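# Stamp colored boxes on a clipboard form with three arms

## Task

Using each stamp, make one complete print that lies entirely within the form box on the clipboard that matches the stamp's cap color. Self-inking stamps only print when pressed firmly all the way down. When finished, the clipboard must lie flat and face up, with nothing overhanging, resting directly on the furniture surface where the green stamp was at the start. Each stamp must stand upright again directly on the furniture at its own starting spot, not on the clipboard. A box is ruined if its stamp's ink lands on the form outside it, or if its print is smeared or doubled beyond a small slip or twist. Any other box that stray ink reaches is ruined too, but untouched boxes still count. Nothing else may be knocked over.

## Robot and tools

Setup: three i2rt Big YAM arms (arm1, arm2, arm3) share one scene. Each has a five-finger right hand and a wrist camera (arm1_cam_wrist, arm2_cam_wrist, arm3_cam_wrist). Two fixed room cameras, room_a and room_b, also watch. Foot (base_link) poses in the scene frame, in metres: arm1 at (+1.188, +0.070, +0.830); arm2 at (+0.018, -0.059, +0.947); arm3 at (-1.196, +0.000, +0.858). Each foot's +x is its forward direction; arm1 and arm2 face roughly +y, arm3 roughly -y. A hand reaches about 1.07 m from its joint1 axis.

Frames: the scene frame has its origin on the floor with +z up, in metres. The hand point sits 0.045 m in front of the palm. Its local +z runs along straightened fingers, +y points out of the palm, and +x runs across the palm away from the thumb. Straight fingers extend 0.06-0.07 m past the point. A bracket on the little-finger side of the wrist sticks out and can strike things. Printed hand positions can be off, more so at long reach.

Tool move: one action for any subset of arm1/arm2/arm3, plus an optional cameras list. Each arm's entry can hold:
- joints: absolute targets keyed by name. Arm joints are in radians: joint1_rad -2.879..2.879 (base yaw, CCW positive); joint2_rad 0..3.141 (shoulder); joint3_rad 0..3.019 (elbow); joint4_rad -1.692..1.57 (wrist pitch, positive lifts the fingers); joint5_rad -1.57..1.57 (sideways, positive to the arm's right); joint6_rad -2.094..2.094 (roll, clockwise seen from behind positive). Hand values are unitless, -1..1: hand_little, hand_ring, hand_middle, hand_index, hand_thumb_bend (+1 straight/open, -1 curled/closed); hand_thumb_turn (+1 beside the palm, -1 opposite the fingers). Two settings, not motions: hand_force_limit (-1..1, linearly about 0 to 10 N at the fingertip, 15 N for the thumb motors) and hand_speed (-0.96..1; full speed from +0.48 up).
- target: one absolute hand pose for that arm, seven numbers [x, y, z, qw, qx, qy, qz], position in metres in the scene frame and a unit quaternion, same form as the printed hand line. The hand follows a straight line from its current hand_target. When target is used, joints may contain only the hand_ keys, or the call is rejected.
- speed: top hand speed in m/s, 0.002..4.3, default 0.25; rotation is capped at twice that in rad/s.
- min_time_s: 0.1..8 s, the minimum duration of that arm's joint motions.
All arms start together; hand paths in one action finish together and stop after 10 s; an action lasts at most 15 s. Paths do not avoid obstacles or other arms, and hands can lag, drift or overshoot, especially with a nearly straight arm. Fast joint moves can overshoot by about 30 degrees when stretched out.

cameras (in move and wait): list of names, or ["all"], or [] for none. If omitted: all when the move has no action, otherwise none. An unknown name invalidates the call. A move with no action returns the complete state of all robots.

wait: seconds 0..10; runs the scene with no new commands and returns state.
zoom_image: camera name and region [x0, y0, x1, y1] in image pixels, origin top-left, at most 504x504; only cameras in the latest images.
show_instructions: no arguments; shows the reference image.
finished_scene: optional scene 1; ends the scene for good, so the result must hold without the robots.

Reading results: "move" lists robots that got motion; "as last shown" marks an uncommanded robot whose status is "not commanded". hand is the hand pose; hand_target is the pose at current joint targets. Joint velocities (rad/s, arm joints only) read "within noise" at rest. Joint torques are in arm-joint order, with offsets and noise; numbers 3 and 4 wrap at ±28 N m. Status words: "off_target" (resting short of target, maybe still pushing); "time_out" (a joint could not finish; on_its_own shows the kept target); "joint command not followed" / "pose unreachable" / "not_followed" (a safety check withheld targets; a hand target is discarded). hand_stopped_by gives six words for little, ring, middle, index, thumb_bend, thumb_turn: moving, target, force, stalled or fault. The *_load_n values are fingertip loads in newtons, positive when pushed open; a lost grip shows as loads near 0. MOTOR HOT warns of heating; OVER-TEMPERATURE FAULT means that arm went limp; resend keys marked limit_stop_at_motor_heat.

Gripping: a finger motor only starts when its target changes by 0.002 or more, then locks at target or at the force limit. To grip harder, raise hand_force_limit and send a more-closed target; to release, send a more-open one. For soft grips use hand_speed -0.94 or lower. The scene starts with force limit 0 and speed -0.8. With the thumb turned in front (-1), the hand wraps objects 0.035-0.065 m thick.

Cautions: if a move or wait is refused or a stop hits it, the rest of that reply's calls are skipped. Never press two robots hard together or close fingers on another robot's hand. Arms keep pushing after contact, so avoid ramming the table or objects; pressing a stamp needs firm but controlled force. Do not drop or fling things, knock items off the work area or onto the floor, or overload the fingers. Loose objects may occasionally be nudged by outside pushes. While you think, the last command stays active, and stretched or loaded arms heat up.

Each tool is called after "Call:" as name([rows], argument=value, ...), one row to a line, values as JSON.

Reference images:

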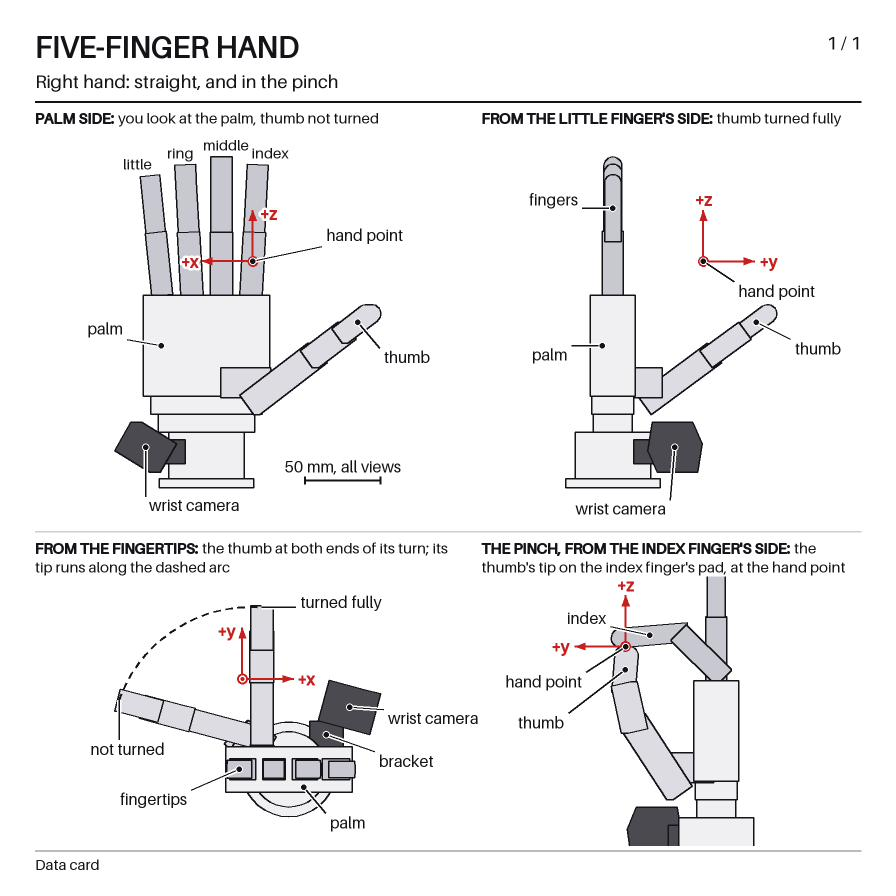

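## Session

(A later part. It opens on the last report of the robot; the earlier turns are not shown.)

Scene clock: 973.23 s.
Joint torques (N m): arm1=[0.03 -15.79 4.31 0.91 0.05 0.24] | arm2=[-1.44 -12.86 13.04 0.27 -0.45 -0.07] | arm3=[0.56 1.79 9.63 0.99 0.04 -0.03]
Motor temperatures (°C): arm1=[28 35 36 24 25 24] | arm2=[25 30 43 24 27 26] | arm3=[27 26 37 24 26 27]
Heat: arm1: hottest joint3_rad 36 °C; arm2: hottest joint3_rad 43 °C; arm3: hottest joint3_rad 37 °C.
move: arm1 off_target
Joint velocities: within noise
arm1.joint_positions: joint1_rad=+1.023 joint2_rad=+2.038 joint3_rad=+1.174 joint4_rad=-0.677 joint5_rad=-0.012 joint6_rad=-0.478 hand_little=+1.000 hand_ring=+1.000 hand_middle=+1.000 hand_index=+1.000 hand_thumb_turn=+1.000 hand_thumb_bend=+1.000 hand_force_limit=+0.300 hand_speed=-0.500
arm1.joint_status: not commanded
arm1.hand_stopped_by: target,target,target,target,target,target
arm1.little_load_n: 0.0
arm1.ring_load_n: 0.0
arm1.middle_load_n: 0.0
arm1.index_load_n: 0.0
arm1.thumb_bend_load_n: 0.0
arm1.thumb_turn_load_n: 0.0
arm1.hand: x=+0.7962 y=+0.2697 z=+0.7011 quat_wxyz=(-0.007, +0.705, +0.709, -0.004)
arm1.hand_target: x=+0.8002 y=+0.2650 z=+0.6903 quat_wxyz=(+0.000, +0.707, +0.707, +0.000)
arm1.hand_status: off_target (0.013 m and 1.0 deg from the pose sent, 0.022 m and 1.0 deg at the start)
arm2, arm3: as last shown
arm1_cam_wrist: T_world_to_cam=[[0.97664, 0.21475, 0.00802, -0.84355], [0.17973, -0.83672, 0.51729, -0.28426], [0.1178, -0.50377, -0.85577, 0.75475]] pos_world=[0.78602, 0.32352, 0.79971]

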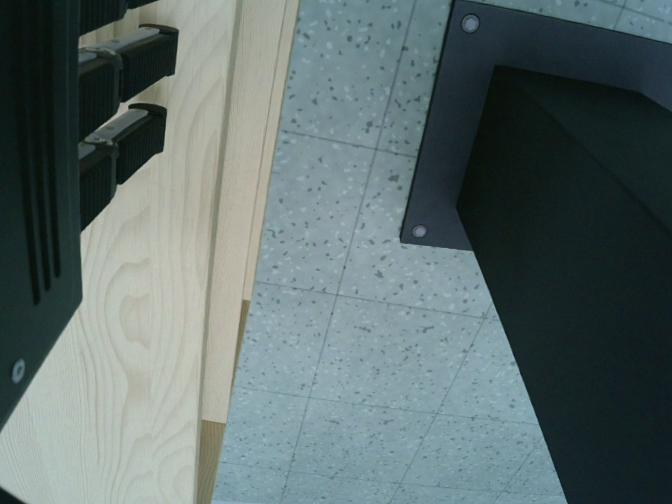

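Call:
move(arm1={"target":[0.80,0.265,0.682,0.0,0.7071,0.7071,0.0],"speed":0.03})

Call:
move(arm1={"target":[0.80,0.265,0.674,0.0,0.7071,0.7071,0.0],"speed":0.03})

Call:
move(arm1={"target":[0.80,0.265,0.666,0.0,0.7071,0.7071,0.0],"speed":0.03}, cameras=["arm1_cam_wrist"])

Scene clock: 975.30 s.
Joint torques (N m): arm1=[0.26 -16.09 4.19 0.88 0.04 0.24] | arm2=[-1.08 -12.28 13.08 0.29 -0.51 -0.1] | arm3=[0.56 1.79 9.63 0.98 0.04 -0.02]
Motor temperatures (°C): arm1=[28 35 36 24 25 24] | arm2=[25 30 43 24 27 26] | arm3=[27 26 37 24 26 27]
Heat: arm1: hottest joint3_rad 36 °C; arm2: hottest joint3_rad 43 °C; arm3: hottest joint3_rad 37 °C.
move: arm1 off_target
Joint velocities: within noise
arm1.joint_positions: joint1_rad=+1.023 joint2_rad=+2.054 joint3_rad=+1.174 joint4_rad=-0.660 joint5_rad=-0.012 joint6_rad=-0.478 hand_little=+1.000 hand_ring=+1.000 hand_middle=+1.000 hand_index=+1.000 hand_thumb_turn=+1.000 hand_thumb_bend=+1.000 hand_force_limit=+0.300 hand_speed=-0.500
arm1.joint_status: not commanded
arm1.hand_stopped_by: target,target,target,target,target,target
arm1.little_load_n: 0.0
arm1.ring_load_n: 0.0
arm1.middle_load_n: 0.0
arm1.index_load_n: 0.0
arm1.thumb_bend_load_n: 0.0
arm1.thumb_turn_load_n: 0.0
arm1.hand: x=+0.7960 y=+0.2699 z=+0.6932 quat_wxyz=(-0.008, +0.705, +0.709, -0.004)
arm1.hand_target: x=+0.8001 y=+0.2651 z=+0.6823 quat_wxyz=(+0.000, +0.707, +0.707, +0.000)
arm1.hand_status: off_target (0.013 m and 1.0 deg from the pose sent, 0.020 m and 1.0 deg at the start)
arm2, arm3: as last shown
pictures: none

Scene clock: 976.27 s.
Joint torques (N m): arm1=[-0.09 -15.33 4.26 1.02 0.05 0.25] | arm2=[-2.08 -12.34 13.12 0.23 -0.45 -0.05] | arm3=[0.56 1.79 9.65 0.99 0.04 -0.02]
Motor temperatures (°C): arm1=[28 34 36 24 25 24] | arm2=[25 30 43 24 27 26] | arm3=[27 26 37 24 26 27]
Heat: arm1: hottest joint3_rad 36 °C; arm2: hottest joint3_rad 43 °C; arm3: hottest joint3_rad 37 °C.
move: arm1 off_target
Joint velocities: within noise
arm1.joint_positions: joint1_rad=+1.023 joint2_rad=+2.064 joint3_rad=+1.174 joint4_rad=-0.648 joint5_rad=-0.012 joint6_rad=-0.478 hand_little=+1.000 hand_ring=+1.000 hand_middle=+1.000 hand_index=+1.000 hand_thumb_turn=+1.000 hand_thumb_bend=+1.000 hand_force_limit=+0.300 hand_speed=-0.500
arm1.joint_status: not commanded
arm1.hand_stopped_by: target,target,target,target,target,target
arm1.little_load_n: 0.0
arm1.ring_load_n: 0.0
arm1.middle_load_n: -0.5
arm1.index_load_n: 0.0
arm1.thumb_bend_load_n: -0.5
arm1.thumb_turn_load_n: 0.0
arm1.hand: x=+0.7956 y=+0.2702 z=+0.6883 quat_wxyz=(-0.009, +0.705, +0.709, -0.004)
arm1.hand_target: x=+0.8003 y=+0.2650 z=+0.6745 quat_wxyz=(+0.000, +0.707, +0.707, +0.000)
arm1.hand_status: off_target (0.016 m and 1.1 deg from the pose sent, 0.020 m and 1.0 deg at the start)
arm2, arm3: as last shown
arm3.thumb_bend_load_n: -0.5
pictures: none

Scene clock: 977.23 s.
Joint torques (N m): arm1=[0.32 -14.15 4.23 1.48 0.05 0.29] | arm2=[-1.85 -12.98 13.08 0.2 -0.45 -0.06] | arm3=[0.56 1.79 9.63 0.98 0.04 -0.02]
Motor temperatures (°C): arm1=[28 34 36 24 25 24] | arm2=[25 30 43 24 27 26] | arm3=[27 26 37 24 26 27]
Heat: arm1: hottest joint3_rad 36 °C; arm2: hottest joint3_rad 43 °C; arm3: hottest joint3_rad 37 °C.
move: arm1 off_target
Joint velocities: within noise
arm1.joint_positions: joint1_rad=+1.023 joint2_rad=+2.065 joint3_rad=+1.174 joint4_rad=-0.645 joint5_rad=-0.012 joint6_rad=-0.478 hand_little=+1.000 hand_ring=+1.000 hand_middle=+1.000 hand_index=+1.000 hand_thumb_turn=+1.000 hand_thumb_bend=+1.000 hand_force_limit=+0.300 hand_speed=-0.500
arm1.joint_status: not commanded
arm1.hand_stopped_by: target,target,target,target,target,target
arm1.little_load_n: 0.0
arm1.ring_load_n: 0.0
arm1.middle_load_n: -2.5
arm1.index_load_n: 0.0
arm1.thumb_bend_load_n: 0.0
arm1.thumb_turn_load_n: 0.0
arm1.hand: x=+0.7949 y=+0.2705 z=+0.6878 quat_wxyz=(-0.010, +0.705, +0.709, -0.004)
arm1.hand_target: x=+0.8007 y=+0.2648 z=+0.6671 quat_wxyz=(+0.000, +0.707, +0.707, +0.000)
arm1.hand_status: off_target (0.023 m and 1.3 deg from the pose sent, 0.023 m and 1.1 deg at the start)
arm2, arm3: as last shown
arm3.thumb_bend_load_n: 0.0
arm1_cam_wrist: T_world_to_cam=[[0.97664, 0.21482, 0.00418, -0.83979], [0.1821, -0.83789, 0.51457, -0.27617], [0.11404, -0.50179, -0.85744, 0.74756]] pos_world=[0.78522, 0.32412, 0.7866]

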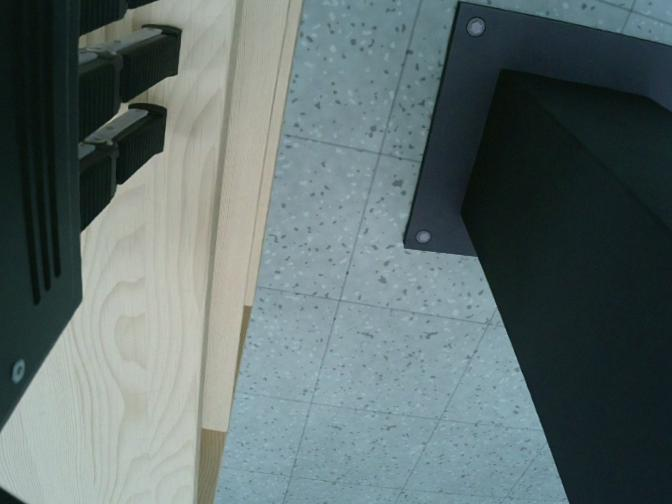

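Call:
move(arm1={"target":[0.82,0.27,0.76,0.0,0.7071,0.7071,0.0],"speed":0.15})

Call:
move(arm1={"target":[0.90,0.46,0.76,0.0,0.7071,0.7071,0.0],"speed":0.2})

Call:
move(arm1={"target":[0.90,0.47,0.688,0.0,0.7071,0.7071,0.0],"speed":0.1}, cameras=["arm1_cam_wrist","arm2_cam_wrist"])

Scene clock: 979.97 s.
Joint torques (N m): arm1=[-1.08 -17.38 5.07 0.06 -0.06 0.08] | arm2=[-1.85 -12.75 12.96 0.36 -0.49 -0.06] | arm3=[0.56 1.79 9.63 0.99 0.04 -0.02]
Motor temperatures (°C): arm1=[28 34 35 24 25 24] | arm2=[25 30 43 24 27 26] | arm3=[27 26 37 24 26 27]
Heat: arm1: hottest joint3_rad 35 °C; arm2: hottest joint3_rad 43 °C; arm3: hottest joint3_rad 37 °C.
move: arm1 done
Joint velocities: within noise
arm1.joint_positions: joint1_rad=+1.012 joint2_rad=+1.902 joint3_rad=+1.138 joint4_rad=-0.788 joint5_rad=-0.010 joint6_rad=-0.485 hand_little=+1.000 hand_ring=+1.000 hand_middle=+1.000 hand_index=+1.000 hand_thumb_turn=+1.000 hand_thumb_bend=+1.000 hand_force_limit=+0.300 hand_speed=-0.500
arm1.joint_status: not commanded
arm1.hand_stopped_by: target,target,target,target,target,target
arm1.little_load_n: 0.0
arm1.ring_load_n: 0.0
arm1.middle_load_n: 0.0
arm1.index_load_n: 0.0
arm1.thumb_bend_load_n: 0.0
arm1.thumb_turn_load_n: 0.0
arm1.hand: x=+0.8149 y=+0.2660 z=+0.7569 quat_wxyz=(-0.002, +0.707, +0.708, -0.001)
arm1.hand_target: x=+0.8199 y=+0.2699 z=+0.7600 quat_wxyz=(+0.000, +0.707, +0.707, +0.000)
arm1.hand_status: done (0.007 m and 0.3 deg from the pose sent, 0.076 m and 1.3 deg at the start)
arm2, arm3: as last shown
arm3.thumb_turn_load_n: 0.5
pictures: none

Scene clock: 981.90 s.
Joint torques (N m): arm1=[0.09 -15.91 8.51 0.1 -0.09 0.1] | arm2=[-2.32 -12.69 13.24 0.25 -0.48 -0.06] | arm3=[0.56 1.79 9.63 0.98 0.04 -0.02]
Motor temperatures (°C): arm1=[28 34 36 24 25 24] | arm2=[25 30 43 24 27 26] | arm3=[27 26 37 24 26 27]
Heat: arm1: hottest joint3_rad 36 °C; arm2: hottest joint3_rad 43 °C; arm3: hottest joint3_rad 37 °C.
move: arm1 off_target
Joint velocities: within noise
arm1.joint_positions: joint1_rad=+0.614 joint2_rad=+1.992 joint3_rad=+1.305 joint4_rad=-0.874 joint5_rad=-0.013 joint6_rad=-0.871 hand_little=+1.000 hand_ring=+1.000 hand_middle=+1.000 hand_index=+1.000 hand_thumb_turn=+1.000 hand_thumb_bend=+1.000 hand_force_limit=+0.300 hand_speed=-0.500
arm1.joint_status: not commanded
arm1.hand_stopped_by: target,target,target,target,target,target
arm1.little_load_n: 0.0
arm1.ring_load_n: 0.0
arm1.middle_load_n: 0.0
arm1.index_load_n: 0.0
arm1.thumb_bend_load_n: 0.0
arm1.thumb_turn_load_n: 0.0
arm1.hand: x=+0.9062 y=+0.4513 z=+0.7627 quat_wxyz=(+0.000, +0.711, +0.703, +0.001)
arm1.hand_target: x=+0.9002 y=+0.4598 z=+0.7600 quat_wxyz=(+0.000, +0.707, +0.707, +0.000)
arm1.hand_status: off_target (0.011 m and 0.6 deg from the pose sent, 0.212 m and 0.3 deg at the start)
arm2.joint_positions: joint1_rad=-0.807 joint2_rad=+1.864 joint3_rad=+1.719 joint4_rad=-1.059 joint5_rad=-0.391 joint6_rad=-2.053 hand_little=+1.000 hand_ring=+1.000 hand_middle=+1.000 hand_index=+1.000 hand_thumb_turn=+1.000 hand_thumb_bend=+1.000 hand_force_limit=+0.000 hand_speed=-0.800
arm2.joint_status: not commanded
arm2.hand_stopped_by: target,target,target,target,target,target
arm2.little_load_n: 0.0
arm2.ring_load_n: 0.0
arm2.middle_load_n: 0.0
arm2.index_load_n: 0.0
arm2.thumb_bend_load_n: 0.0
arm2.thumb_turn_load_n: 0.0
arm2.hand: x=+0.4832 y=+0.4318 z=+1.0988 quat_wxyz=(-0.216, +0.754, +0.604, +0.143)
arm2.hand_target: x=+0.4991 y=+0.4392 z=+1.1204 quat_wxyz=(-0.219, +0.748, +0.605, +0.164)
arm2.hand_status: not commanded
arm3: as last shown
arm3.thumb_turn_load_n: 0.0
pictures: none

Scene clock: 983.47 s.
Joint torques (N m): arm1=[-1.08 -17.61 7.39 0.72 -0.1 0.07] | arm2=[-1.32 -12.28 13.16 0.4 -0.5 -0.04] | arm3=[0.56 1.79 9.65 0.98 0.04 -0.02]
Motor temperatures (°C): arm1=[28 34 36 24 25 24] | arm2=[25 30 43 24 27 26] | arm3=[27 26 37 24 26 27]
Heat: arm1: hottest joint3_rad 36 °C; arm2: hottest joint3_rad 43 °C; arm3: hottest joint3_rad 37 °C.
move: arm1 off_target
Joint velocities: within noise
arm1.joint_positions: joint1_rad=+0.614 joint2_rad=+2.139 joint3_rad=+1.321 joint4_rad=-0.764 joint5_rad=-0.013 joint6_rad=-0.881 hand_little=+1.000 hand_ring=+1.000 hand_middle=+1.000 hand_index=+1.000 hand_thumb_turn=+1.000 hand_thumb_bend=+1.000 hand_force_limit=+0.300 hand_speed=-0.500
arm1.joint_status: not commanded
arm1.hand_stopped_by: target,target,target,target,target,target
arm1.little_load_n: 0.0
arm1.ring_load_n: 0.0
arm1.middle_load_n: 0.0
arm1.index_load_n: 0.0
arm1.thumb_bend_load_n: 0.0
arm1.thumb_turn_load_n: 0.0
arm1.hand: x=+0.9046 y=+0.4558 z=+0.6926 quat_wxyz=(+0.009, +0.707, +0.707, +0.000)
arm1.hand_target: x=+0.9003 y=+0.4697 z=+0.6882 quat_wxyz=(+0.000, +0.707, +0.707, +0.000)
arm1.hand_status: off_target (0.016 m and 1.1 deg from the pose sent, 0.077 m and 0.6 deg at the start)
arm2: as last shown
arm3.joint_positions: joint1_rad=-0.880 joint2_rad=+0.621 joint3_rad=+1.361 joint4_rad=-1.625 joint5_rad=+0.146 joint6_rad=-1.401 hand_little=+1.000 hand_ring=+1.000 hand_middle=+1.000 hand_index=+1.000 hand_thumb_turn=+1.000 hand_thumb_bend=+1.000 hand_force_limit=+0.000 hand_speed=-0.800
arm3.joint_status: not commanded
arm3.hand_stopped_by: target,target,target,target,target,target
arm3.little_load_n: 0.0
arm3.ring_load_n: 0.0
arm3.middle_load_n: 0.0
arm3.index_load_n: 0.0
arm3.thumb_bend_load_n: 0.0
arm3.thumb_turn_load_n: 0.0
arm3.hand: x=-1.3774 y=-0.0426 z=+1.2961 quat_wxyz=(+0.334, +0.215, -0.915, +0.077)
arm3.hand_target: x=-1.3774 y=-0.0426 z=+1.3031 quat_wxyz=(+0.342, +0.214, -0.912, +0.081)
arm3.hand_status: not commanded
arm1_cam_wrist: T_world_to_cam=[[0.97744, 0.20879, 0.03193, -1.00395], [0.15921, -0.82766, 0.53817, -0.14368], [0.1388, -0.52095, -0.84223, 0.80796]] pos_world=[0.89203, 0.5116, 0.78987]
arm2_cam_wrist: T_world_to_cam=[[0.99985, 0.01487, 0.00887, -0.50465], [0.01446, -0.99894, 0.04372, 0.37495], [0.00951, -0.04359, -0.999, 1.22473]] pos_world=[0.48751, 0.43544, 1.21159]

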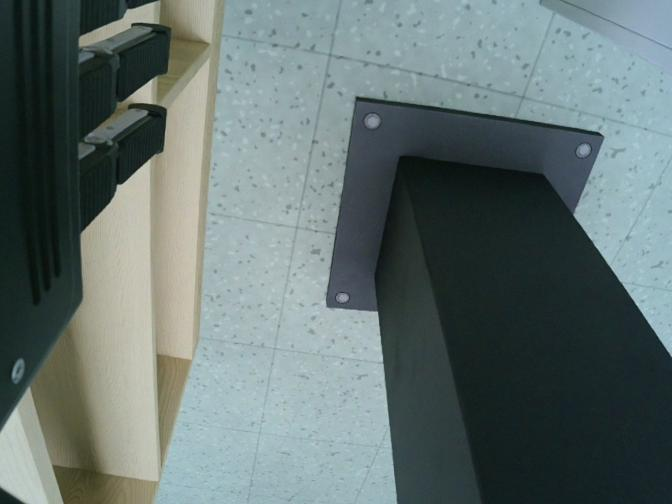

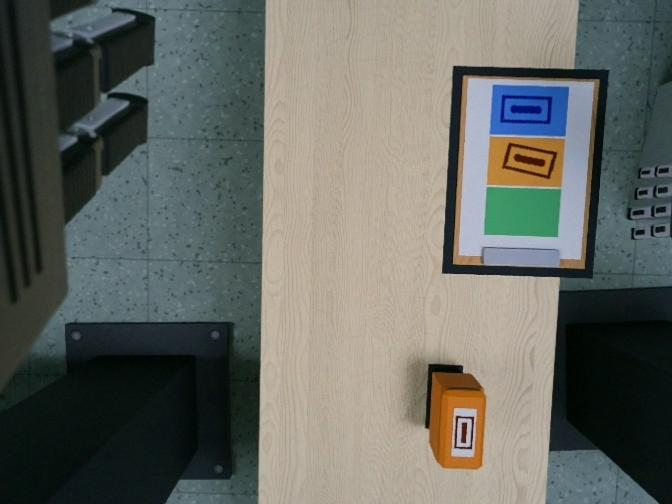

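Call:
move(arm1={"target":[0.885,0.495,0.690,0.0,0.7071,0.7071,0.0],"speed":0.06}, cameras=["arm2_cam_wrist"])

Scene clock: 986.23 s.
Joint torques (N m): arm1=[-1.26 -18.08 8.13 0.05 -0.09 0.09] | arm2=[-1.85 -12.45 13.16 0.42 -0.5 -0.07] | arm3=[0.56 1.79 9.65 0.98 0.04 -0.02]
Motor temperatures (°C): arm1=[28 34 36 24 25 24] | arm2=[25 30 44 24 27 26] | arm3=[27 26 37 24 26 27]
Heat: arm1: hottest joint3_rad 36 °C; arm2: hottest joint3_rad 44 °C; arm3: hottest joint3_rad 37 °C.
move: arm1 off_target
Joint velocities: within noise
arm1.joint_positions: joint1_rad=+0.610 joint2_rad=+2.183 joint3_rad=+1.425 joint4_rad=-0.801 joint5_rad=-0.013 joint6_rad=-0.888 hand_little=+1.000 hand_ring=+1.000 hand_middle=+1.000 hand_index=+1.000 hand_thumb_turn=+1.000 hand_thumb_bend=+1.000 hand_force_limit=+0.300 hand_speed=-0.500
arm1.joint_status: not commanded
arm1.hand_stopped_by: target,target,target,target,target,target
arm1.little_load_n: 0.0
arm1.ring_load_n: 0.0
arm1.middle_load_n: 0.0
arm1.index_load_n: 0.0
arm1.thumb_bend_load_n: 0.0
arm1.thumb_turn_load_n: 0.0
arm1.hand: x=+0.8847 y=+0.4840 z=+0.6951 quat_wxyz=(-0.001, +0.706, +0.708, +0.001)
arm1.hand_target: x=+0.8853 y=+0.4948 z=+0.6902 quat_wxyz=(+0.000, +0.707, +0.707, +0.000)
arm1.hand_status: off_target (0.012 m and 0.2 deg from the pose sent, 0.044 m and 1.1 deg at the start)
arm2, arm3: as last shown
arm2_cam_wrist: T_world_to_cam=[[0.99985, 0.01487, 0.00887, -0.50465], [0.01446, -0.99894, 0.04372, 0.37495], [0.00951, -0.04359, -0.999, 1.22473]] pos_world=[0.48751, 0.43544, 1.21159]

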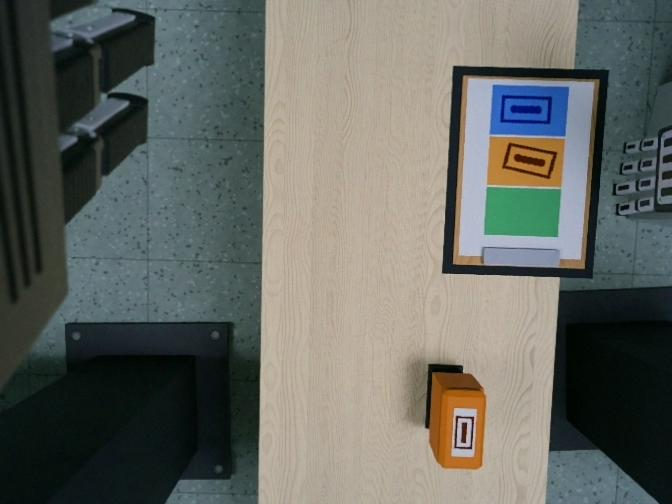

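Call:
move(arm1={"target":[0.855,0.497,0.696,0.0,0.7071,0.7071,0.0],"speed":0.05}, cameras=["arm2_cam_wrist"])

Call:
zoom_image(camera="arm2_cam_wrist", region=[500, 50, 672, 300])

Scene clock: 988.30 s.
Joint torques (N m): arm1=[0.44 -19.25 8.42 0.05 -0.08 0.29] | arm2=[-1.44 -12.4 13.14 0.23 -0.47 -0.07] | arm3=[0.56 1.79 9.63 0.98 0.04 -0.02]
Motor temperatures (°C): arm1=[28 34 36 24 25 24] | arm2=[25 30 44 24 27 26] | arm3=[27 26 37 24 26 27]
Heat: arm1: hottest joint3_rad 36 °C; arm2: hottest joint3_rad 44 °C; arm3: hottest joint3_rad 37 °C.
move: arm1 off_target
Joint velocities: within noise
arm1.joint_positions: joint1_rad=+0.623 joint2_rad=+2.211 joint3_rad=+1.504 joint4_rad=-0.852 joint5_rad=-0.013 joint6_rad=-0.873 hand_little=+1.000 hand_ring=+1.000 hand_middle=+1.000 hand_index=+1.000 hand_thumb_turn=+1.000 hand_thumb_bend=+1.000 hand_force_limit=+0.300 hand_speed=-0.500
arm1.joint_status: not commanded
arm1.hand_stopped_by: target,target,target,target,target,target
arm1.little_load_n: 0.0
arm1.ring_load_n: 0.0
arm1.middle_load_n: 0.0
arm1.index_load_n: -0.5
arm1.thumb_bend_load_n: 0.0
arm1.thumb_turn_load_n: 0.0
arm1.hand: x=+0.8656 y=+0.4948 z=+0.7014 quat_wxyz=(-0.001, +0.707, +0.707, +0.001)
arm1.hand_target: x=+0.8552 y=+0.4968 z=+0.6961 quat_wxyz=(-0.001, +0.707, +0.707, +0.000)
arm1.hand_status: off_target (0.012 m and 0.2 deg from the pose sent, 0.032 m and 0.2 deg at the start)
arm2, arm3: as last shown
arm2_cam_wrist: T_world_to_cam=[[0.99985, 0.01487, 0.00887, -0.50465], [0.01446, -0.99894, 0.04372, 0.37495], [0.00951, -0.04359, -0.999, 1.22473]] pos_world=[0.48751, 0.43544, 1.21159]

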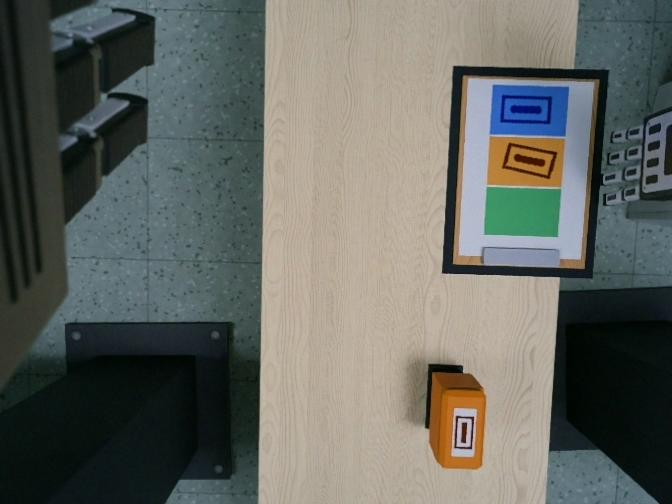

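Scaled by 2.016 from the camera's image (finer frame: 960x720).

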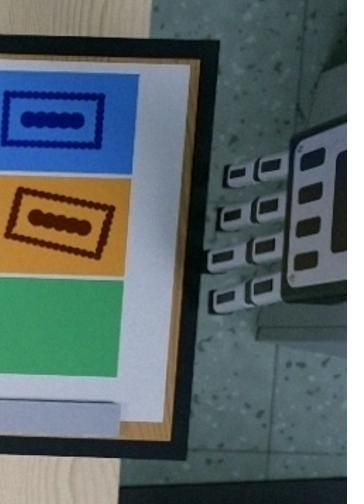

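Call:
move(arm1={"target":[0.825,0.497,0.700,0.0,0.7071,0.7071,0.0],"speed":0.05}, cameras=["arm2_cam_wrist"])

Call:
zoom_image(camera="arm2_cam_wrist", region=[500, 50, 672, 300])

Scene clock: 989.93 s.
Joint torques (N m): arm1=[0.44 -19.08 8.68 0.21 -0.07 0.26] | arm2=[-1.49 -12.22 13.18 0.38 -0.49 -0.06] | arm3=[0.56 1.79 9.63 0.98 0.04 -0.02]
Motor temperatures (°C): arm1=[28 34 36 24 25 24] | arm2=[25 30 44 24 27 26] | arm3=[27 26 37 24 26 27]
Heat: arm1: hottest joint3_rad 36 °C; arm2: hottest joint3_rad 44 °C; arm3: hottest joint3_rad 37 °C.
move: arm1 off_target
Joint velocities: within noise
arm1.joint_positions: joint1_rad=+0.660 joint2_rad=+2.244 joint3_rad=+1.584 joint4_rad=-0.899 joint5_rad=-0.013 joint6_rad=-0.837 hand_little=+1.000 hand_ring=+1.000 hand_middle=+1.000 hand_index=+1.000 hand_thumb_turn=+1.000 hand_thumb_bend=+1.000 hand_force_limit=+0.300 hand_speed=-0.500
arm1.joint_status: not commanded
arm1.hand_stopped_by: target,target,target,target,target,target
arm1.little_load_n: 0.0
arm1.ring_load_n: 0.0
arm1.middle_load_n: 0.0
arm1.index_load_n: 0.0
arm1.thumb_bend_load_n: 0.0
arm1.thumb_turn_load_n: 0.0
arm1.hand: x=+0.8355 y=+0.4949 z=+0.7056 quat_wxyz=(-0.001, +0.707, +0.708, +0.000)
arm1.hand_target: x=+0.8251 y=+0.4967 z=+0.7001 quat_wxyz=(+0.000, +0.707, +0.707, +0.000)
arm1.hand_status: off_target (0.012 m and 0.1 deg from the pose sent, 0.041 m and 0.1 deg at the start)
arm2, arm3: as last shown
arm2.ring_load_n: -0.5
arm2_cam_wrist: T_world_to_cam=[[0.99985, 0.01487, 0.00887, -0.50465], [0.01446, -0.99894, 0.04372, 0.37495], [0.00951, -0.04359, -0.999, 1.22473]] pos_world=[0.48751, 0.43544, 1.21159]

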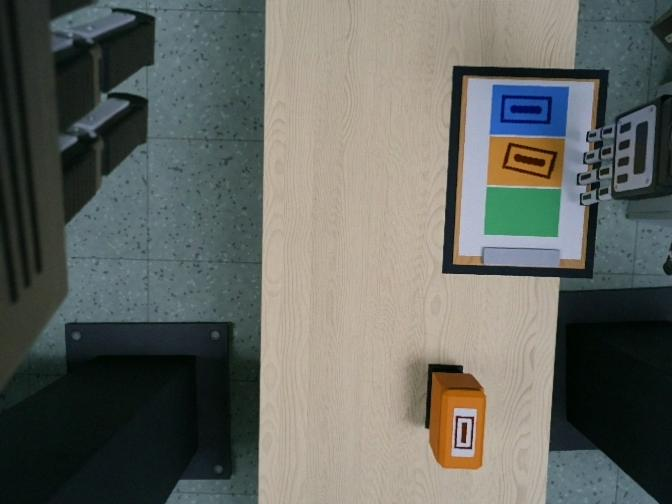

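Scaled by 2.016 from the camera's image (finer frame: 960x720).

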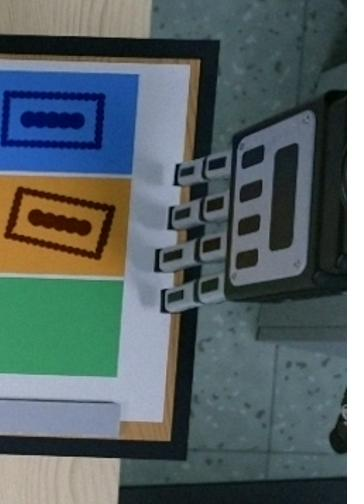

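Call:
move(arm1={"target":[0.87,0.497,0.706,0.0,0.7071,0.7071,0.0],"speed":0.08})

Call:
move(arm1={"target":[0.874,0.497,0.684,0.0,0.7071,0.7071,0.0],"speed":0.05}, cameras=["arm2_cam_wrist"])

Call:
zoom_image(camera="arm2_cam_wrist", region=[500, 50, 672, 300])

Scene clock: 992.27 s.
Joint torques (N m): arm1=[-0.73 -22.95 5.04 0.75 0 0.08] | arm2=[-1.44 -12.75 13.09 0.39 -0.45 -0.07] | arm3=[0.56 1.79 9.63 0.99 0.04 -0.02]
Motor temperatures (°C): arm1=[28 35 36 24 25 24] | arm2=[25 30 44 24 27 26] | arm3=[27 26 37 24 26 27]
Heat: arm1: hottest joint3_rad 36 °C; arm2: hottest joint3_rad 44 °C; arm3: hottest joint3_rad 37 °C.
move: arm1 done
Joint velocities: within noise
arm1.joint_positions: joint1_rad=+0.622 joint2_rad=+2.221 joint3_rad=+1.508 joint4_rad=-0.872 joint5_rad=-0.016 joint6_rad=-0.870 hand_little=+1.000 hand_ring=+1.000 hand_middle=+1.000 hand_index=+1.000 hand_thumb_turn=+1.000 hand_thumb_bend=+1.000 hand_force_limit=+0.300 hand_speed=-0.500
arm1.joint_status: not commanded
arm1.hand_stopped_by: target,target,target,target,target,target
arm1.little_load_n: 0.5
arm1.ring_load_n: 0.0
arm1.middle_load_n: 0.0
arm1.index_load_n: 0.0
arm1.thumb_bend_load_n: 0.0
arm1.thumb_turn_load_n: 0.0
arm1.hand: x=+0.8693 y=+0.4901 z=+0.6989 quat_wxyz=(+0.011, +0.708, +0.706, -0.002)
arm1.hand_target: x=+0.8700 y=+0.4970 z=+0.7060 quat_wxyz=(+0.000, +0.707, +0.707, +0.000)
arm1.hand_status: done (0.010 m and 1.3 deg from the pose sent, 0.034 m and 0.1 deg at the start)
arm2, arm3: as last shown
arm2.little_load_n: 0.5
arm2.ring_load_n: 0.0
pictures: none

Scene clock: 993.23 s.
Joint torques (N m): arm1=[-1.61 -20.13 4.98 0.91 -0.03 0.07] | arm2=[-1.79 -12.81 13.05 0.34 -0.48 -0.1] | arm3=[0.56 1.79 9.63 0.98 0.04 -0.02]
Motor temperatures (°C): arm1=[28 35 36 24 25 24] | arm2=[25 30 44 24 27 26] | arm3=[27 26 37 24 26 27]
Heat: arm1: hottest joint3_rad 36 °C; arm2: hottest joint3_rad 44 °C; arm3: hottest joint3_rad 37 °C.
move: arm1 off_target
Joint velocities: within noise
arm1.joint_positions: joint1_rad=+0.622 joint2_rad=+2.221 joint3_rad=+1.499 joint4_rad=-0.831 joint5_rad=-0.015 joint6_rad=-0.875 hand_little=+1.000 hand_ring=+1.000 hand_middle=+1.000 hand_index=+1.000 hand_thumb_turn=+1.000 hand_thumb_bend=+1.000 hand_force_limit=+0.300 hand_speed=-0.500
arm1.joint_status: not commanded
arm1.hand_stopped_by: target,target,target,target,target,target
arm1.little_load_n: 0.0
arm1.ring_load_n: 0.0
arm1.middle_load_n: 0.0
arm1.index_load_n: 0.0
arm1.thumb_bend_load_n: 0.0
arm1.thumb_turn_load_n: 0.0
arm1.hand: x=+0.8656 y=+0.4953 z=+0.6941 quat_wxyz=(-0.005, +0.707, +0.708, +0.000)
arm1.hand_target: x=+0.8739 y=+0.4967 z=+0.6842 quat_wxyz=(+0.000, +0.707, +0.707, +0.000)
arm1.hand_status: off_target (0.013 m and 0.5 deg from the pose sent, 0.017 m and 1.3 deg at the start)
arm2, arm3: as last shown
arm2.little_load_n: 0.0
arm2_cam_wrist: T_world_to_cam=[[0.99985, 0.01487, 0.00887, -0.50465], [0.01446, -0.99894, 0.04372, 0.37495], [0.00951, -0.04359, -0.999, 1.22473]] pos_world=[0.48751, 0.43544, 1.21159]

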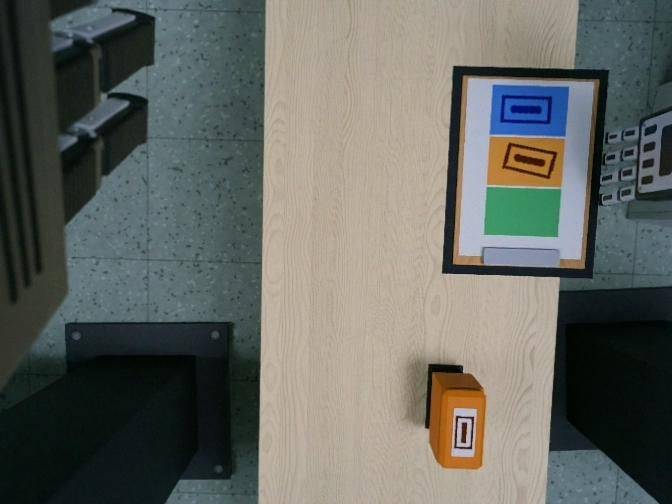

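Scaled by 2.016 from the camera's image (finer frame: 960x720).

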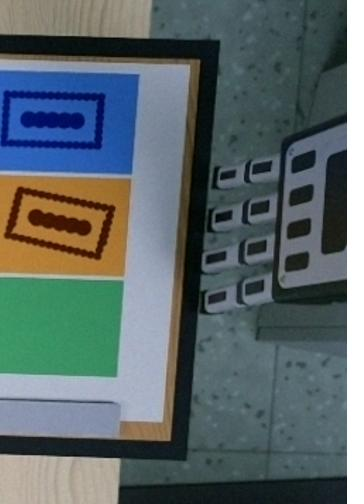

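Call:
move(arm1={"target":[0.868,0.497,0.677,0.0,0.7071,0.7071,0.0],"speed":0.05})

Call:
move(arm1={"target":[0.835,0.497,0.678,0.0,0.7071,0.7071,0.0],"speed":0.05}, cameras=["arm2_cam_wrist"])

Call:
zoom_image(camera="arm2_cam_wrist", region=[500, 50, 672, 300])

Scene clock: 995.03 s.
Joint torques (N m): arm1=[-0.67 -18.02 6.13 1.03 -0.04 0.14] | arm2=[-1.73 -12.16 12.98 0.25 -0.49 -0.06] | arm3=[0.56 1.79 9.63 0.98 0.04 -0.02]
Motor temperatures (°C): arm1=[28 35 36 24 25 24] | arm2=[25 30 44 24 27 26] | arm3=[27 26 37 24 26 27]
Heat: arm1: hottest joint3_rad 36 °C; arm2: hottest joint3_rad 44 °C; arm3: hottest joint3_rad 37 °C.
move: arm1 off_target
Joint velocities: within noise
arm1.joint_positions: joint1_rad=+0.622 joint2_rad=+2.221 joint3_rad=+1.499 joint4_rad=-0.828 joint5_rad=-0.015 joint6_rad=-0.875 hand_little=+1.000 hand_ring=+1.000 hand_middle=+1.000 hand_index=+1.000 hand_thumb_turn=+1.000 hand_thumb_bend=+1.000 hand_force_limit=+0.300 hand_speed=-0.500
arm1.joint_status: not commanded
arm1.hand_stopped_by: target,target,target,target,target,target
arm1.little_load_n: 0.0
arm1.ring_load_n: 0.0
arm1.middle_load_n: 0.0
arm1.index_load_n: 0.0
arm1.thumb_bend_load_n: 0.0
arm1.thumb_turn_load_n: 0.0
arm1.hand: x=+0.8654 y=+0.4956 z=+0.6936 quat_wxyz=(-0.005, +0.707, +0.708, +0.000)
arm1.hand_target: x=+0.8682 y=+0.4964 z=+0.6773 quat_wxyz=(+0.000, +0.707, +0.707, +0.000)
arm1.hand_status: off_target (0.017 m and 0.6 deg from the pose sent, 0.017 m and 0.5 deg at the start)
arm2, arm3: as last shown
pictures: none

Scene clock: 996.37 s.
Joint torques (N m): arm1=[1.49 -19.19 8.66 0.58 -0.19 0.25] | arm2=[-1.26 -12.92 13.12 0.47 -0.48 -0.07] | arm3=[0.56 1.79 9.63 0.98 0.04 -0.02]
Motor temperatures (°C): arm1=[28 35 36 24 25 24] | arm2=[25 30 44 24 27 26] | arm3=[27 26 37 24 26 27]
Heat: arm1: hottest joint3_rad 36 °C; arm2: hottest joint3_rad 44 °C; arm3: hottest joint3_rad 37 °C.
move: arm1 off_target
Joint velocities: within noise
arm1.joint_positions: joint1_rad=+0.639 joint2_rad=+2.262 joint3_rad=+1.552 joint4_rad=-0.862 joint5_rad=-0.011 joint6_rad=-0.849 hand_little=+1.000 hand_ring=+1.000 hand_middle=+1.000 hand_index=+1.000 hand_thumb_turn=+1.000 hand_thumb_bend=+1.000 hand_force_limit=+0.300 hand_speed=-0.500
arm1.joint_status: not commanded
arm1.hand_stopped_by: target,target,target,target,target,target
arm1.little_load_n: 0.0
arm1.ring_load_n: 0.0
arm1.middle_load_n: -3.0
arm1.index_load_n: 0.0
arm1.thumb_bend_load_n: 0.0
arm1.thumb_turn_load_n: -0.5
arm1.hand: x=+0.8529 y=+0.4952 z=+0.6868 quat_wxyz=(+0.005, +0.710, +0.704, +0.001)
arm1.hand_target: x=+0.8354 y=+0.4963 z=+0.6783 quat_wxyz=(+0.000, +0.707, +0.707, +0.000)
arm1.hand_status: off_target (0.020 m and 0.8 deg from the pose sent, 0.034 m and 0.6 deg at the start)
arm2.joint_positions: joint1_rad=-0.807 joint2_rad=+1.864 joint3_rad=+1.719 joint4_rad=-1.059 joint5_rad=-0.391 joint6_rad=-2.053 hand_little=+1.000 hand_ring=+1.000 hand_middle=+1.000 hand_index=+1.000 hand_thumb_turn=+1.000 hand_thumb_bend=+1.000 hand_force_limit=+0.000 hand_speed=-0.800
arm2.joint_status: not commanded
arm2.hand_stopped_by: target,target,target,target,target,target
arm2.little_load_n: 0.0
arm2.ring_load_n: 0.0
arm2.middle_load_n: 0.0
arm2.index_load_n: 0.0
arm2.thumb_bend_load_n: 0.0
arm2.thumb_turn_load_n: 0.0
arm2.hand: x=+0.4832 y=+0.4318 z=+1.0988 quat_wxyz=(-0.216, +0.754, +0.604, +0.143)
arm2.hand_target: x=+0.4991 y=+0.4392 z=+1.1204 quat_wxyz=(-0.219, +0.748, +0.605, +0.164)
arm2.hand_status: not commanded
arm3: as last shown
arm2_cam_wrist: T_world_to_cam=[[0.99985, 0.01487, 0.00887, -0.50465], [0.01446, -0.99894, 0.04372, 0.37495], [0.00951, -0.04359, -0.999, 1.22473]] pos_world=[0.48751, 0.43544, 1.21159]

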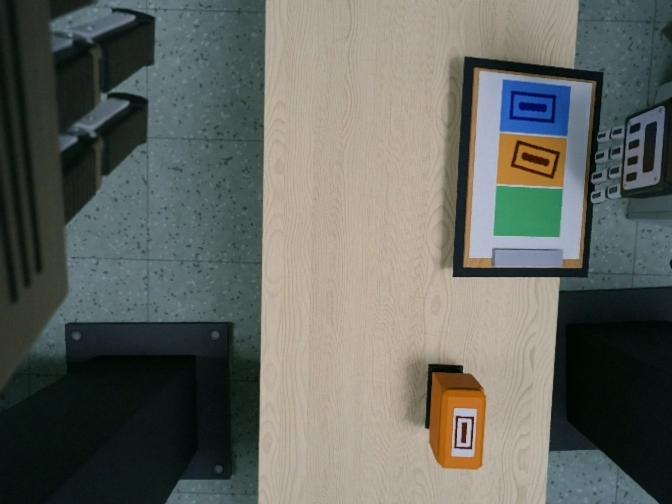

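Scaled by 2.016 from the camera's image (finer frame: 960x720).

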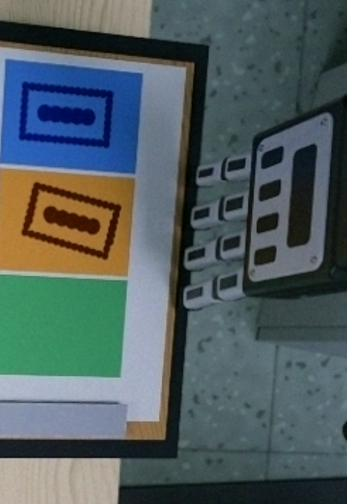

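Call:
move(arm1={"target":[0.845,0.497,0.705,0.0,0.7071,0.7071,0.0],"speed":0.03}, cameras=["arm2_cam_wrist"])

Scene clock: 998.67 s.
Joint torques (N m): arm1=[0.85 -22.36 6.87 0.1 -0.2 0.18] | arm2=[-1.73 -12.86 13.11 0.25 -0.48 -0.08] | arm3=[0.56 1.79 9.63 0.99 0.04 -0.02]
Motor temperatures (°C): arm1=[28 35 36 24 25 24] | arm2=[25 30 44 24 27 26] | arm3=[27 26 37 24 26 27]
Heat: arm1: hottest joint3_rad 36 °C; arm2: hottest joint3_rad 44 °C; arm3: hottest joint3_rad 37 °C.
move: arm1 off_target
Joint velocities: within noise
arm1.joint_positions: joint1_rad=+0.639 joint2_rad=+2.247 joint3_rad=+1.552 joint4_rad=-0.883 joint5_rad=-0.010 joint6_rad=-0.848 hand_little=+1.000 hand_ring=+1.000 hand_middle=+1.000 hand_index=+1.000 hand_thumb_turn=+1.000 hand_thumb_bend=+1.000 hand_force_limit=+0.300 hand_speed=-0.500
arm1.joint_status: not commanded
arm1.hand_stopped_by: target,target,target,target,target,target
arm1.little_load_n: 0.0
arm1.ring_load_n: 0.0
arm1.middle_load_n: -0.5
arm1.index_load_n: 0.0
arm1.thumb_bend_load_n: 0.0
arm1.thumb_turn_load_n: 0.0
arm1.hand: x=+0.8539 y=+0.4939 z=+0.6961 quat_wxyz=(+0.008, +0.710, +0.704, +0.001)
arm1.hand_target: x=+0.8450 y=+0.4968 z=+0.7050 quat_wxyz=(+0.000, +0.707, +0.707, +0.000)
arm1.hand_status: off_target (0.013 m and 1.1 deg from the pose sent, 0.020 m and 0.8 deg at the start)
arm2: as last shown
arm3.joint_positions: joint1_rad=-0.880 joint2_rad=+0.621 joint3_rad=+1.361 joint4_rad=-1.625 joint5_rad=+0.146 joint6_rad=-1.401 hand_little=+1.000 hand_ring=+1.000 hand_middle=+1.000 hand_index=+1.000 hand_thumb_turn=+1.000 hand_thumb_bend=+1.000 hand_force_limit=+0.000 hand_speed=-0.800
arm3.joint_status: not commanded
arm3.hand_stopped_by: target,target,target,target,target,target
arm3.little_load_n: 0.0
arm3.ring_load_n: 0.0
arm3.middle_load_n: 0.0
arm3.index_load_n: 0.0
arm3.thumb_bend_load_n: 0.0
arm3.thumb_turn_load_n: 0.0
arm3.hand: x=-1.3774 y=-0.0426 z=+1.2961 quat_wxyz=(+0.334, +0.215, -0.915, +0.077)
arm3.hand_target: x=-1.3774 y=-0.0426 z=+1.3031 quat_wxyz=(+0.342, +0.214, -0.912, +0.081)
arm3.hand_status: not commanded
arm2_cam_wrist: T_world_to_cam=[[0.99985, 0.01487, 0.00887, -0.50465], [0.01446, -0.99894, 0.04372, 0.37495], [0.00951, -0.04359, -0.999, 1.22473]] pos_world=[0.48751, 0.43544, 1.21159]

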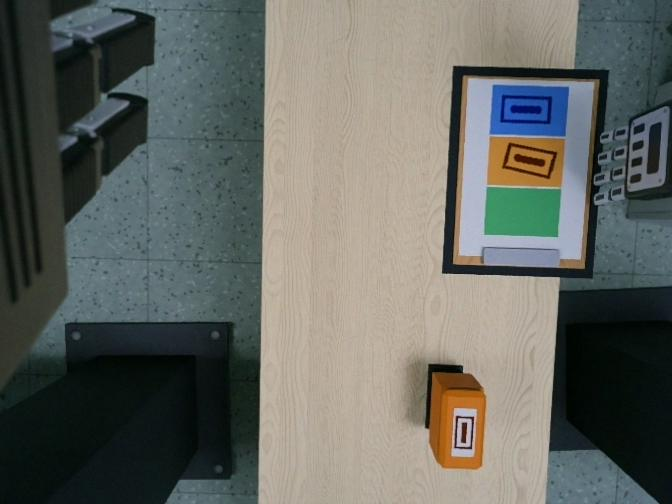

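Call:
move(arm1={"target":[0.895,0.497,0.715,0.0,0.7071,0.7071,0.0],"speed":0.08})

Call:
move(arm1={"target":[0.895,0.500,0.680,0.0,0.7071,0.7071,0.0],"speed":0.06}, cameras=["arm2_cam_wrist"])

Call:
zoom_image(camera="arm2_cam_wrist", region=[500, 50, 672, 300])

Scene clock: 1001.13 s.
Joint torques (N m): arm1=[-1.61 -22.71 4.9 0.76 -0.12 0.09] | arm2=[-1.49 -12.45 12.93 0.34 -0.47 -0.09] | arm3=[0.56 1.79 9.63 0.98 0.04 -0.02]
Motor temperatures (°C): arm1=[28 35 36 24 25 24] | arm2=[25 30 45 24 27 26] | arm3=[27 26 37 24 26 27]
Heat: arm1: hottest joint3_rad 36 °C; arm2: hottest joint3_rad 45 °C; arm3: hottest joint3_rad 37 °C.
move: arm1 off_target
Joint velocities: within noise
arm1.joint_positions: joint1_rad=+0.588 joint2_rad=+2.181 joint3_rad=+1.451 joint4_rad=-0.860 joint5_rad=-0.013 joint6_rad=-0.904 hand_little=+1.000 hand_ring=+1.000 hand_middle=+1.000 hand_index=+1.000 hand_thumb_turn=+1.000 hand_thumb_bend=+1.000 hand_force_limit=+0.300 hand_speed=-0.500
arm1.joint_status: not commanded
arm1.hand_stopped_by: target,target,target,target,target,target
arm1.little_load_n: 0.0
arm1.ring_load_n: -0.5
arm1.middle_load_n: 0.0
arm1.index_load_n: 0.0
arm1.thumb_bend_load_n: 0.0
arm1.thumb_turn_load_n: 0.0
arm1.hand: x=+0.8952 y=+0.4901 z=+0.7056 quat_wxyz=(+0.014, +0.708, +0.706, -0.001)
arm1.hand_target: x=+0.8952 y=+0.4969 z=+0.7149 quat_wxyz=(+0.000, +0.707, +0.707, +0.000)
arm1.hand_status: off_target (0.012 m and 1.6 deg from the pose sent, 0.045 m and 1.1 deg at the start)
arm2, arm3: as last shown
pictures: none

Scene clock: 1002.43 s.
Joint torques (N m): arm1=[-0.91 -19.08 5.39 0.79 -0.09 0.08] | arm2=[-1.44 -12.69 13.19 0.49 -0.48 -0.04] | arm3=[0.56 1.79 9.63 0.99 0.04 -0.02]
Motor temperatures (°C): arm1=[28 35 36 24 25 24] | arm2=[25 30 45 24 27 26] | arm3=[27 26 37 24 26 27]
Heat: arm1: hottest joint3_rad 36 °C; arm2: hottest joint3_rad 45 °C; arm3: hottest joint3_rad 37 °C.
move: arm1 off_target
Joint velocities: within noise
arm1.joint_positions: joint1_rad=+0.588 joint2_rad=+2.201 joint3_rad=+1.451 joint4_rad=-0.801 joint5_rad=-0.013 joint6_rad=-0.906 hand_little=+1.000 hand_ring=+1.000 hand_middle=+1.000 hand_index=+1.000 hand_thumb_turn=+1.000 hand_thumb_bend=+1.000 hand_force_limit=+0.300 hand_speed=-0.500
arm1.joint_status: not commanded
arm1.hand_stopped_by: target,target,target,target,target,target
arm1.little_load_n: 0.0
arm1.ring_load_n: 0.0
arm1.middle_load_n: 0.0
arm1.index_load_n: 0.5
arm1.thumb_bend_load_n: 0.0
arm1.thumb_turn_load_n: 0.0
arm1.hand: x=+0.8889 y=+0.4987 z=+0.6920 quat_wxyz=(-0.006, +0.707, +0.707, +0.001)
arm1.hand_target: x=+0.8952 y=+0.4998 z=+0.6802 quat_wxyz=(+0.000, +0.707, +0.707, +0.000)
arm1.hand_status: off_target (0.014 m and 0.7 deg from the pose sent, 0.027 m and 1.6 deg at the start)
arm2, arm3: as last shown
arm2_cam_wrist: T_world_to_cam=[[0.99985, 0.01487, 0.00887, -0.50465], [0.01446, -0.99894, 0.04372, 0.37495], [0.00951, -0.04359, -0.999, 1.22473]] pos_world=[0.48751, 0.43544, 1.21159]

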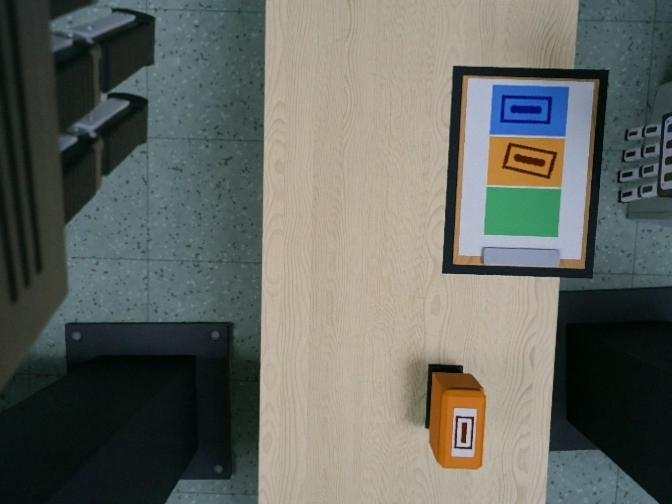

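Scaled by 2.016 from the camera's image (finer frame: 960x720).

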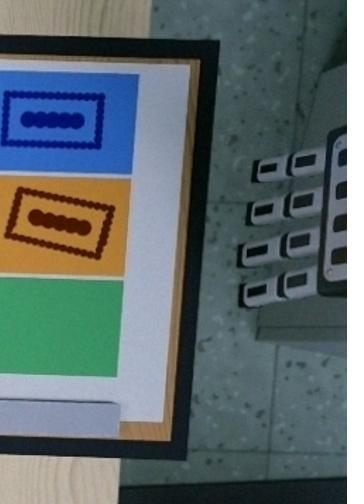

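Call:
move(arm1={"target":[0.893,0.500,0.672,0.0,0.7071,0.7071,0.0],"speed":0.05})

Call:
move(arm1={"target":[0.86,0.500,0.676,0.0,0.7071,0.7071,0.0],"speed":0.05}, cameras=["arm2_cam_wrist"])

Call:
zoom_image(camera="arm2_cam_wrist", region=[500, 50, 672, 300])

Scene clock: 1004.13 s.
Joint torques (N m): arm1=[-1.03 -18.55 5.79 0.83 -0.11 0.1] | arm2=[-2.02 -12.75 13.05 0.25 -0.49 -0.04] | arm3=[0.56 1.79 9.63 0.98 0.04 -0.02]
Motor temperatures (°C): arm1=[28 35 36 24 25 24] | arm2=[25 30 45 24 27 26] | arm3=[27 26 37 24 26 27]
Heat: arm1: hottest joint3_rad 36 °C; arm2: hottest joint3_rad 45 °C; arm3: hottest joint3_rad 37 °C.
move: arm1 off_target
Joint velocities: within noise
arm1.joint_positions: joint1_rad=+0.588 joint2_rad=+2.216 joint3_rad=+1.451 joint4_rad=-0.789 joint5_rad=-0.013 joint6_rad=-0.906 hand_little=+1.000 hand_ring=+1.000 hand_middle=+1.000 hand_index=+1.000 hand_thumb_turn=+1.000 hand_thumb_bend=+1.000 hand_force_limit=+0.300 hand_speed=-0.500
arm1.joint_status: not commanded
arm1.hand_stopped_by: target,target,target,target,target,target
arm1.little_load_n: 0.0
arm1.ring_load_n: 0.0
arm1.middle_load_n: 0.0
arm1.index_load_n: 0.0
arm1.thumb_bend_load_n: 0.0
arm1.thumb_turn_load_n: 0.0
arm1.hand: x=+0.8897 y=+0.4979 z=+0.6835 quat_wxyz=(-0.004, +0.707, +0.707, +0.001)
arm1.hand_target: x=+0.8932 y=+0.4998 z=+0.6722 quat_wxyz=(+0.000, +0.707, +0.707, +0.000)
arm1.hand_status: off_target (0.012 m and 0.4 deg from the pose sent, 0.021 m and 0.7 deg at the start)
arm2, arm3: as last shown
arm2.middle_load_n: -0.5
pictures: none

Scene clock: 1005.40 s.
Joint torques (N m): arm1=[0.62 -19.84 8.12 0.05 -0.14 0.3] | arm2=[-1.26 -12.98 13.14 0.35 -0.46 -0.08] | arm3=[0.56 1.79 9.63 0.99 0.04 -0.02]
Motor temperatures (°C): arm1=[28 35 36 24 25 24] | arm2=[25 30 45 24 27 26] | arm3=[27 26 37 24 26 27]
Heat: arm1: hottest joint3_rad 36 °C; arm2: hottest joint3_rad 45 °C; arm3: hottest joint3_rad 37 °C.
move: arm1 off_target
Joint velocities: within noise
arm1.joint_positions: joint1_rad=+0.614 joint2_rad=+2.245 joint3_rad=+1.502 joint4_rad=-0.816 joint5_rad=-0.012 joint6_rad=-0.882 hand_little=+1.000 hand_ring=+1.000 hand_middle=+1.000 hand_index=+1.000 hand_thumb_turn=+1.000 hand_thumb_bend=+1.000 hand_force_limit=+0.300 hand_speed=-0.500
arm1.joint_status: not commanded
arm1.hand_stopped_by: target,target,target,target,target,target
arm1.little_load_n: 0.0
arm1.ring_load_n: 0.0
arm1.middle_load_n: -0.5
arm1.index_load_n: 0.0
arm1.thumb_bend_load_n: 0.0
arm1.thumb_turn_load_n: 0.0
arm1.hand: x=+0.8702 y=+0.4980 z=+0.6819 quat_wxyz=(-0.001, +0.707, +0.708, +0.001)
arm1.hand_target: x=+0.8602 y=+0.4998 z=+0.6761 quat_wxyz=(+0.000, +0.707, +0.707, +0.000)
arm1.hand_status: off_target (0.012 m and 0.2 deg from the pose sent, 0.031 m and 0.4 deg at the start)
arm2, arm3: as last shown
arm2.middle_load_n: 0.0
arm3.ring_load_n: 0.5
arm2_cam_wrist: T_world_to_cam=[[0.99985, 0.01487, 0.00887, -0.50465], [0.01446, -0.99894, 0.04372, 0.37495], [0.00951, -0.04359, -0.999, 1.22473]] pos_world=[0.48751, 0.43544, 1.21159]

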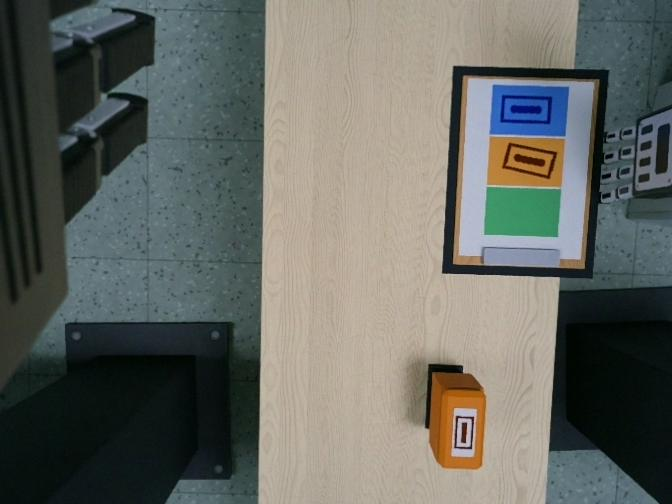

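Scaled by 2.016 from the camera's image (finer frame: 960x720).

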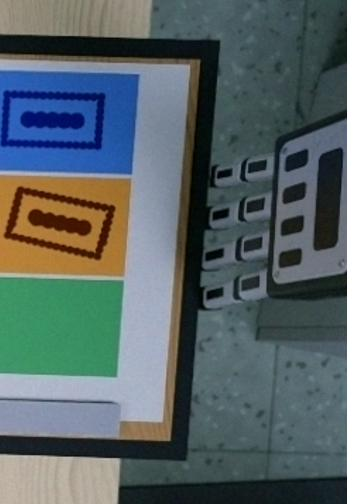

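Call:
move(arm1={"target":[0.835,0.500,0.679,0.0,0.7071,0.7071,0.0],"speed":0.05}, cameras=["arm2_cam_wrist"])

Call:
zoom_image(camera="arm2_cam_wrist", region=[440, 50, 672, 300])

Scene clock: 1007.43 s.
Joint torques (N m): arm1=[1.03 -19.66 8.81 0.61 -0.32 0.3] | arm2=[-1.44 -12.86 13.12 0.34 -0.5 -0.04] | arm3=[0.56 1.79 9.65 0.98 0.04 -0.02]
Motor temperatures (°C): arm1=[28 35 36 24 25 24] | arm2=[25 30 45 24 27 26] | arm3=[27 26 37 24 26 27]
Heat: arm1: hottest joint3_rad 36 °C; arm2: hottest joint3_rad 45 °C; arm3: hottest joint3_rad 37 °C.
move: arm1 off_target
Joint velocities: within noise
arm1.joint_positions: joint1_rad=+0.638 joint2_rad=+2.272 joint3_rad=+1.560 joint4_rad=-0.869 joint5_rad=-0.008 joint6_rad=-0.855 hand_little=+1.000 hand_ring=+1.000 hand_middle=+1.000 hand_index=+1.000 hand_thumb_turn=+1.000 hand_thumb_bend=+1.000 hand_force_limit=+0.300 hand_speed=-0.500
arm1.joint_status: not commanded
arm1.hand_stopped_by: target,target,target,target,target,target
arm1.little_load_n: 0.0
arm1.ring_load_n: 0.0
arm1.middle_load_n: -1.0
arm1.index_load_n: -1.5
arm1.thumb_bend_load_n: 0.0
arm1.thumb_turn_load_n: 0.0
arm1.hand: x=+0.8542 y=+0.4958 z=+0.6837 quat_wxyz=(+0.010, +0.708, +0.706, +0.003)
arm1.hand_target: x=+0.8353 y=+0.4995 z=+0.6794 quat_wxyz=(+0.000, +0.707, +0.707, +0.000)
arm1.hand_status: off_target (0.020 m and 1.2 deg from the pose sent, 0.035 m and 0.2 deg at the start)
arm2, arm3: as last shown
arm3.ring_load_n: 0.0
arm3.thumb_turn_load_n: -0.5
arm2_cam_wrist: T_world_to_cam=[[0.99985, 0.01487, 0.00887, -0.50465], [0.01446, -0.99894, 0.04372, 0.37495], [0.00951, -0.04359, -0.999, 1.22473]] pos_world=[0.48751, 0.43544, 1.21159]

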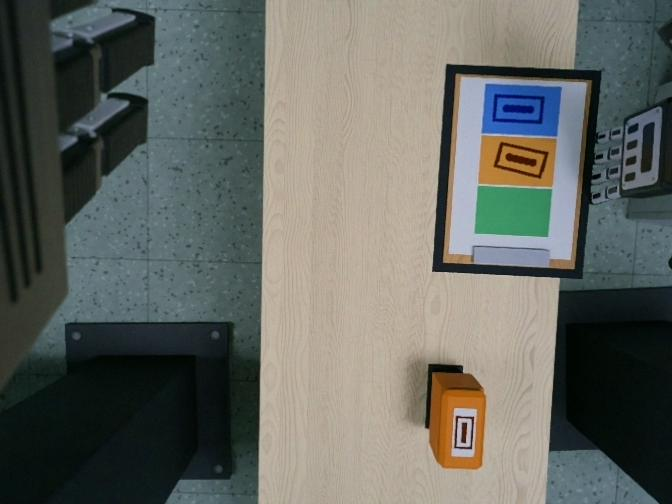

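Scaled by 2.016 from the camera's image (finer frame: 960x720).

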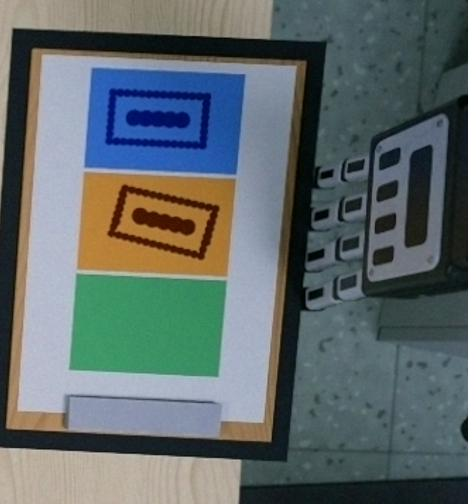

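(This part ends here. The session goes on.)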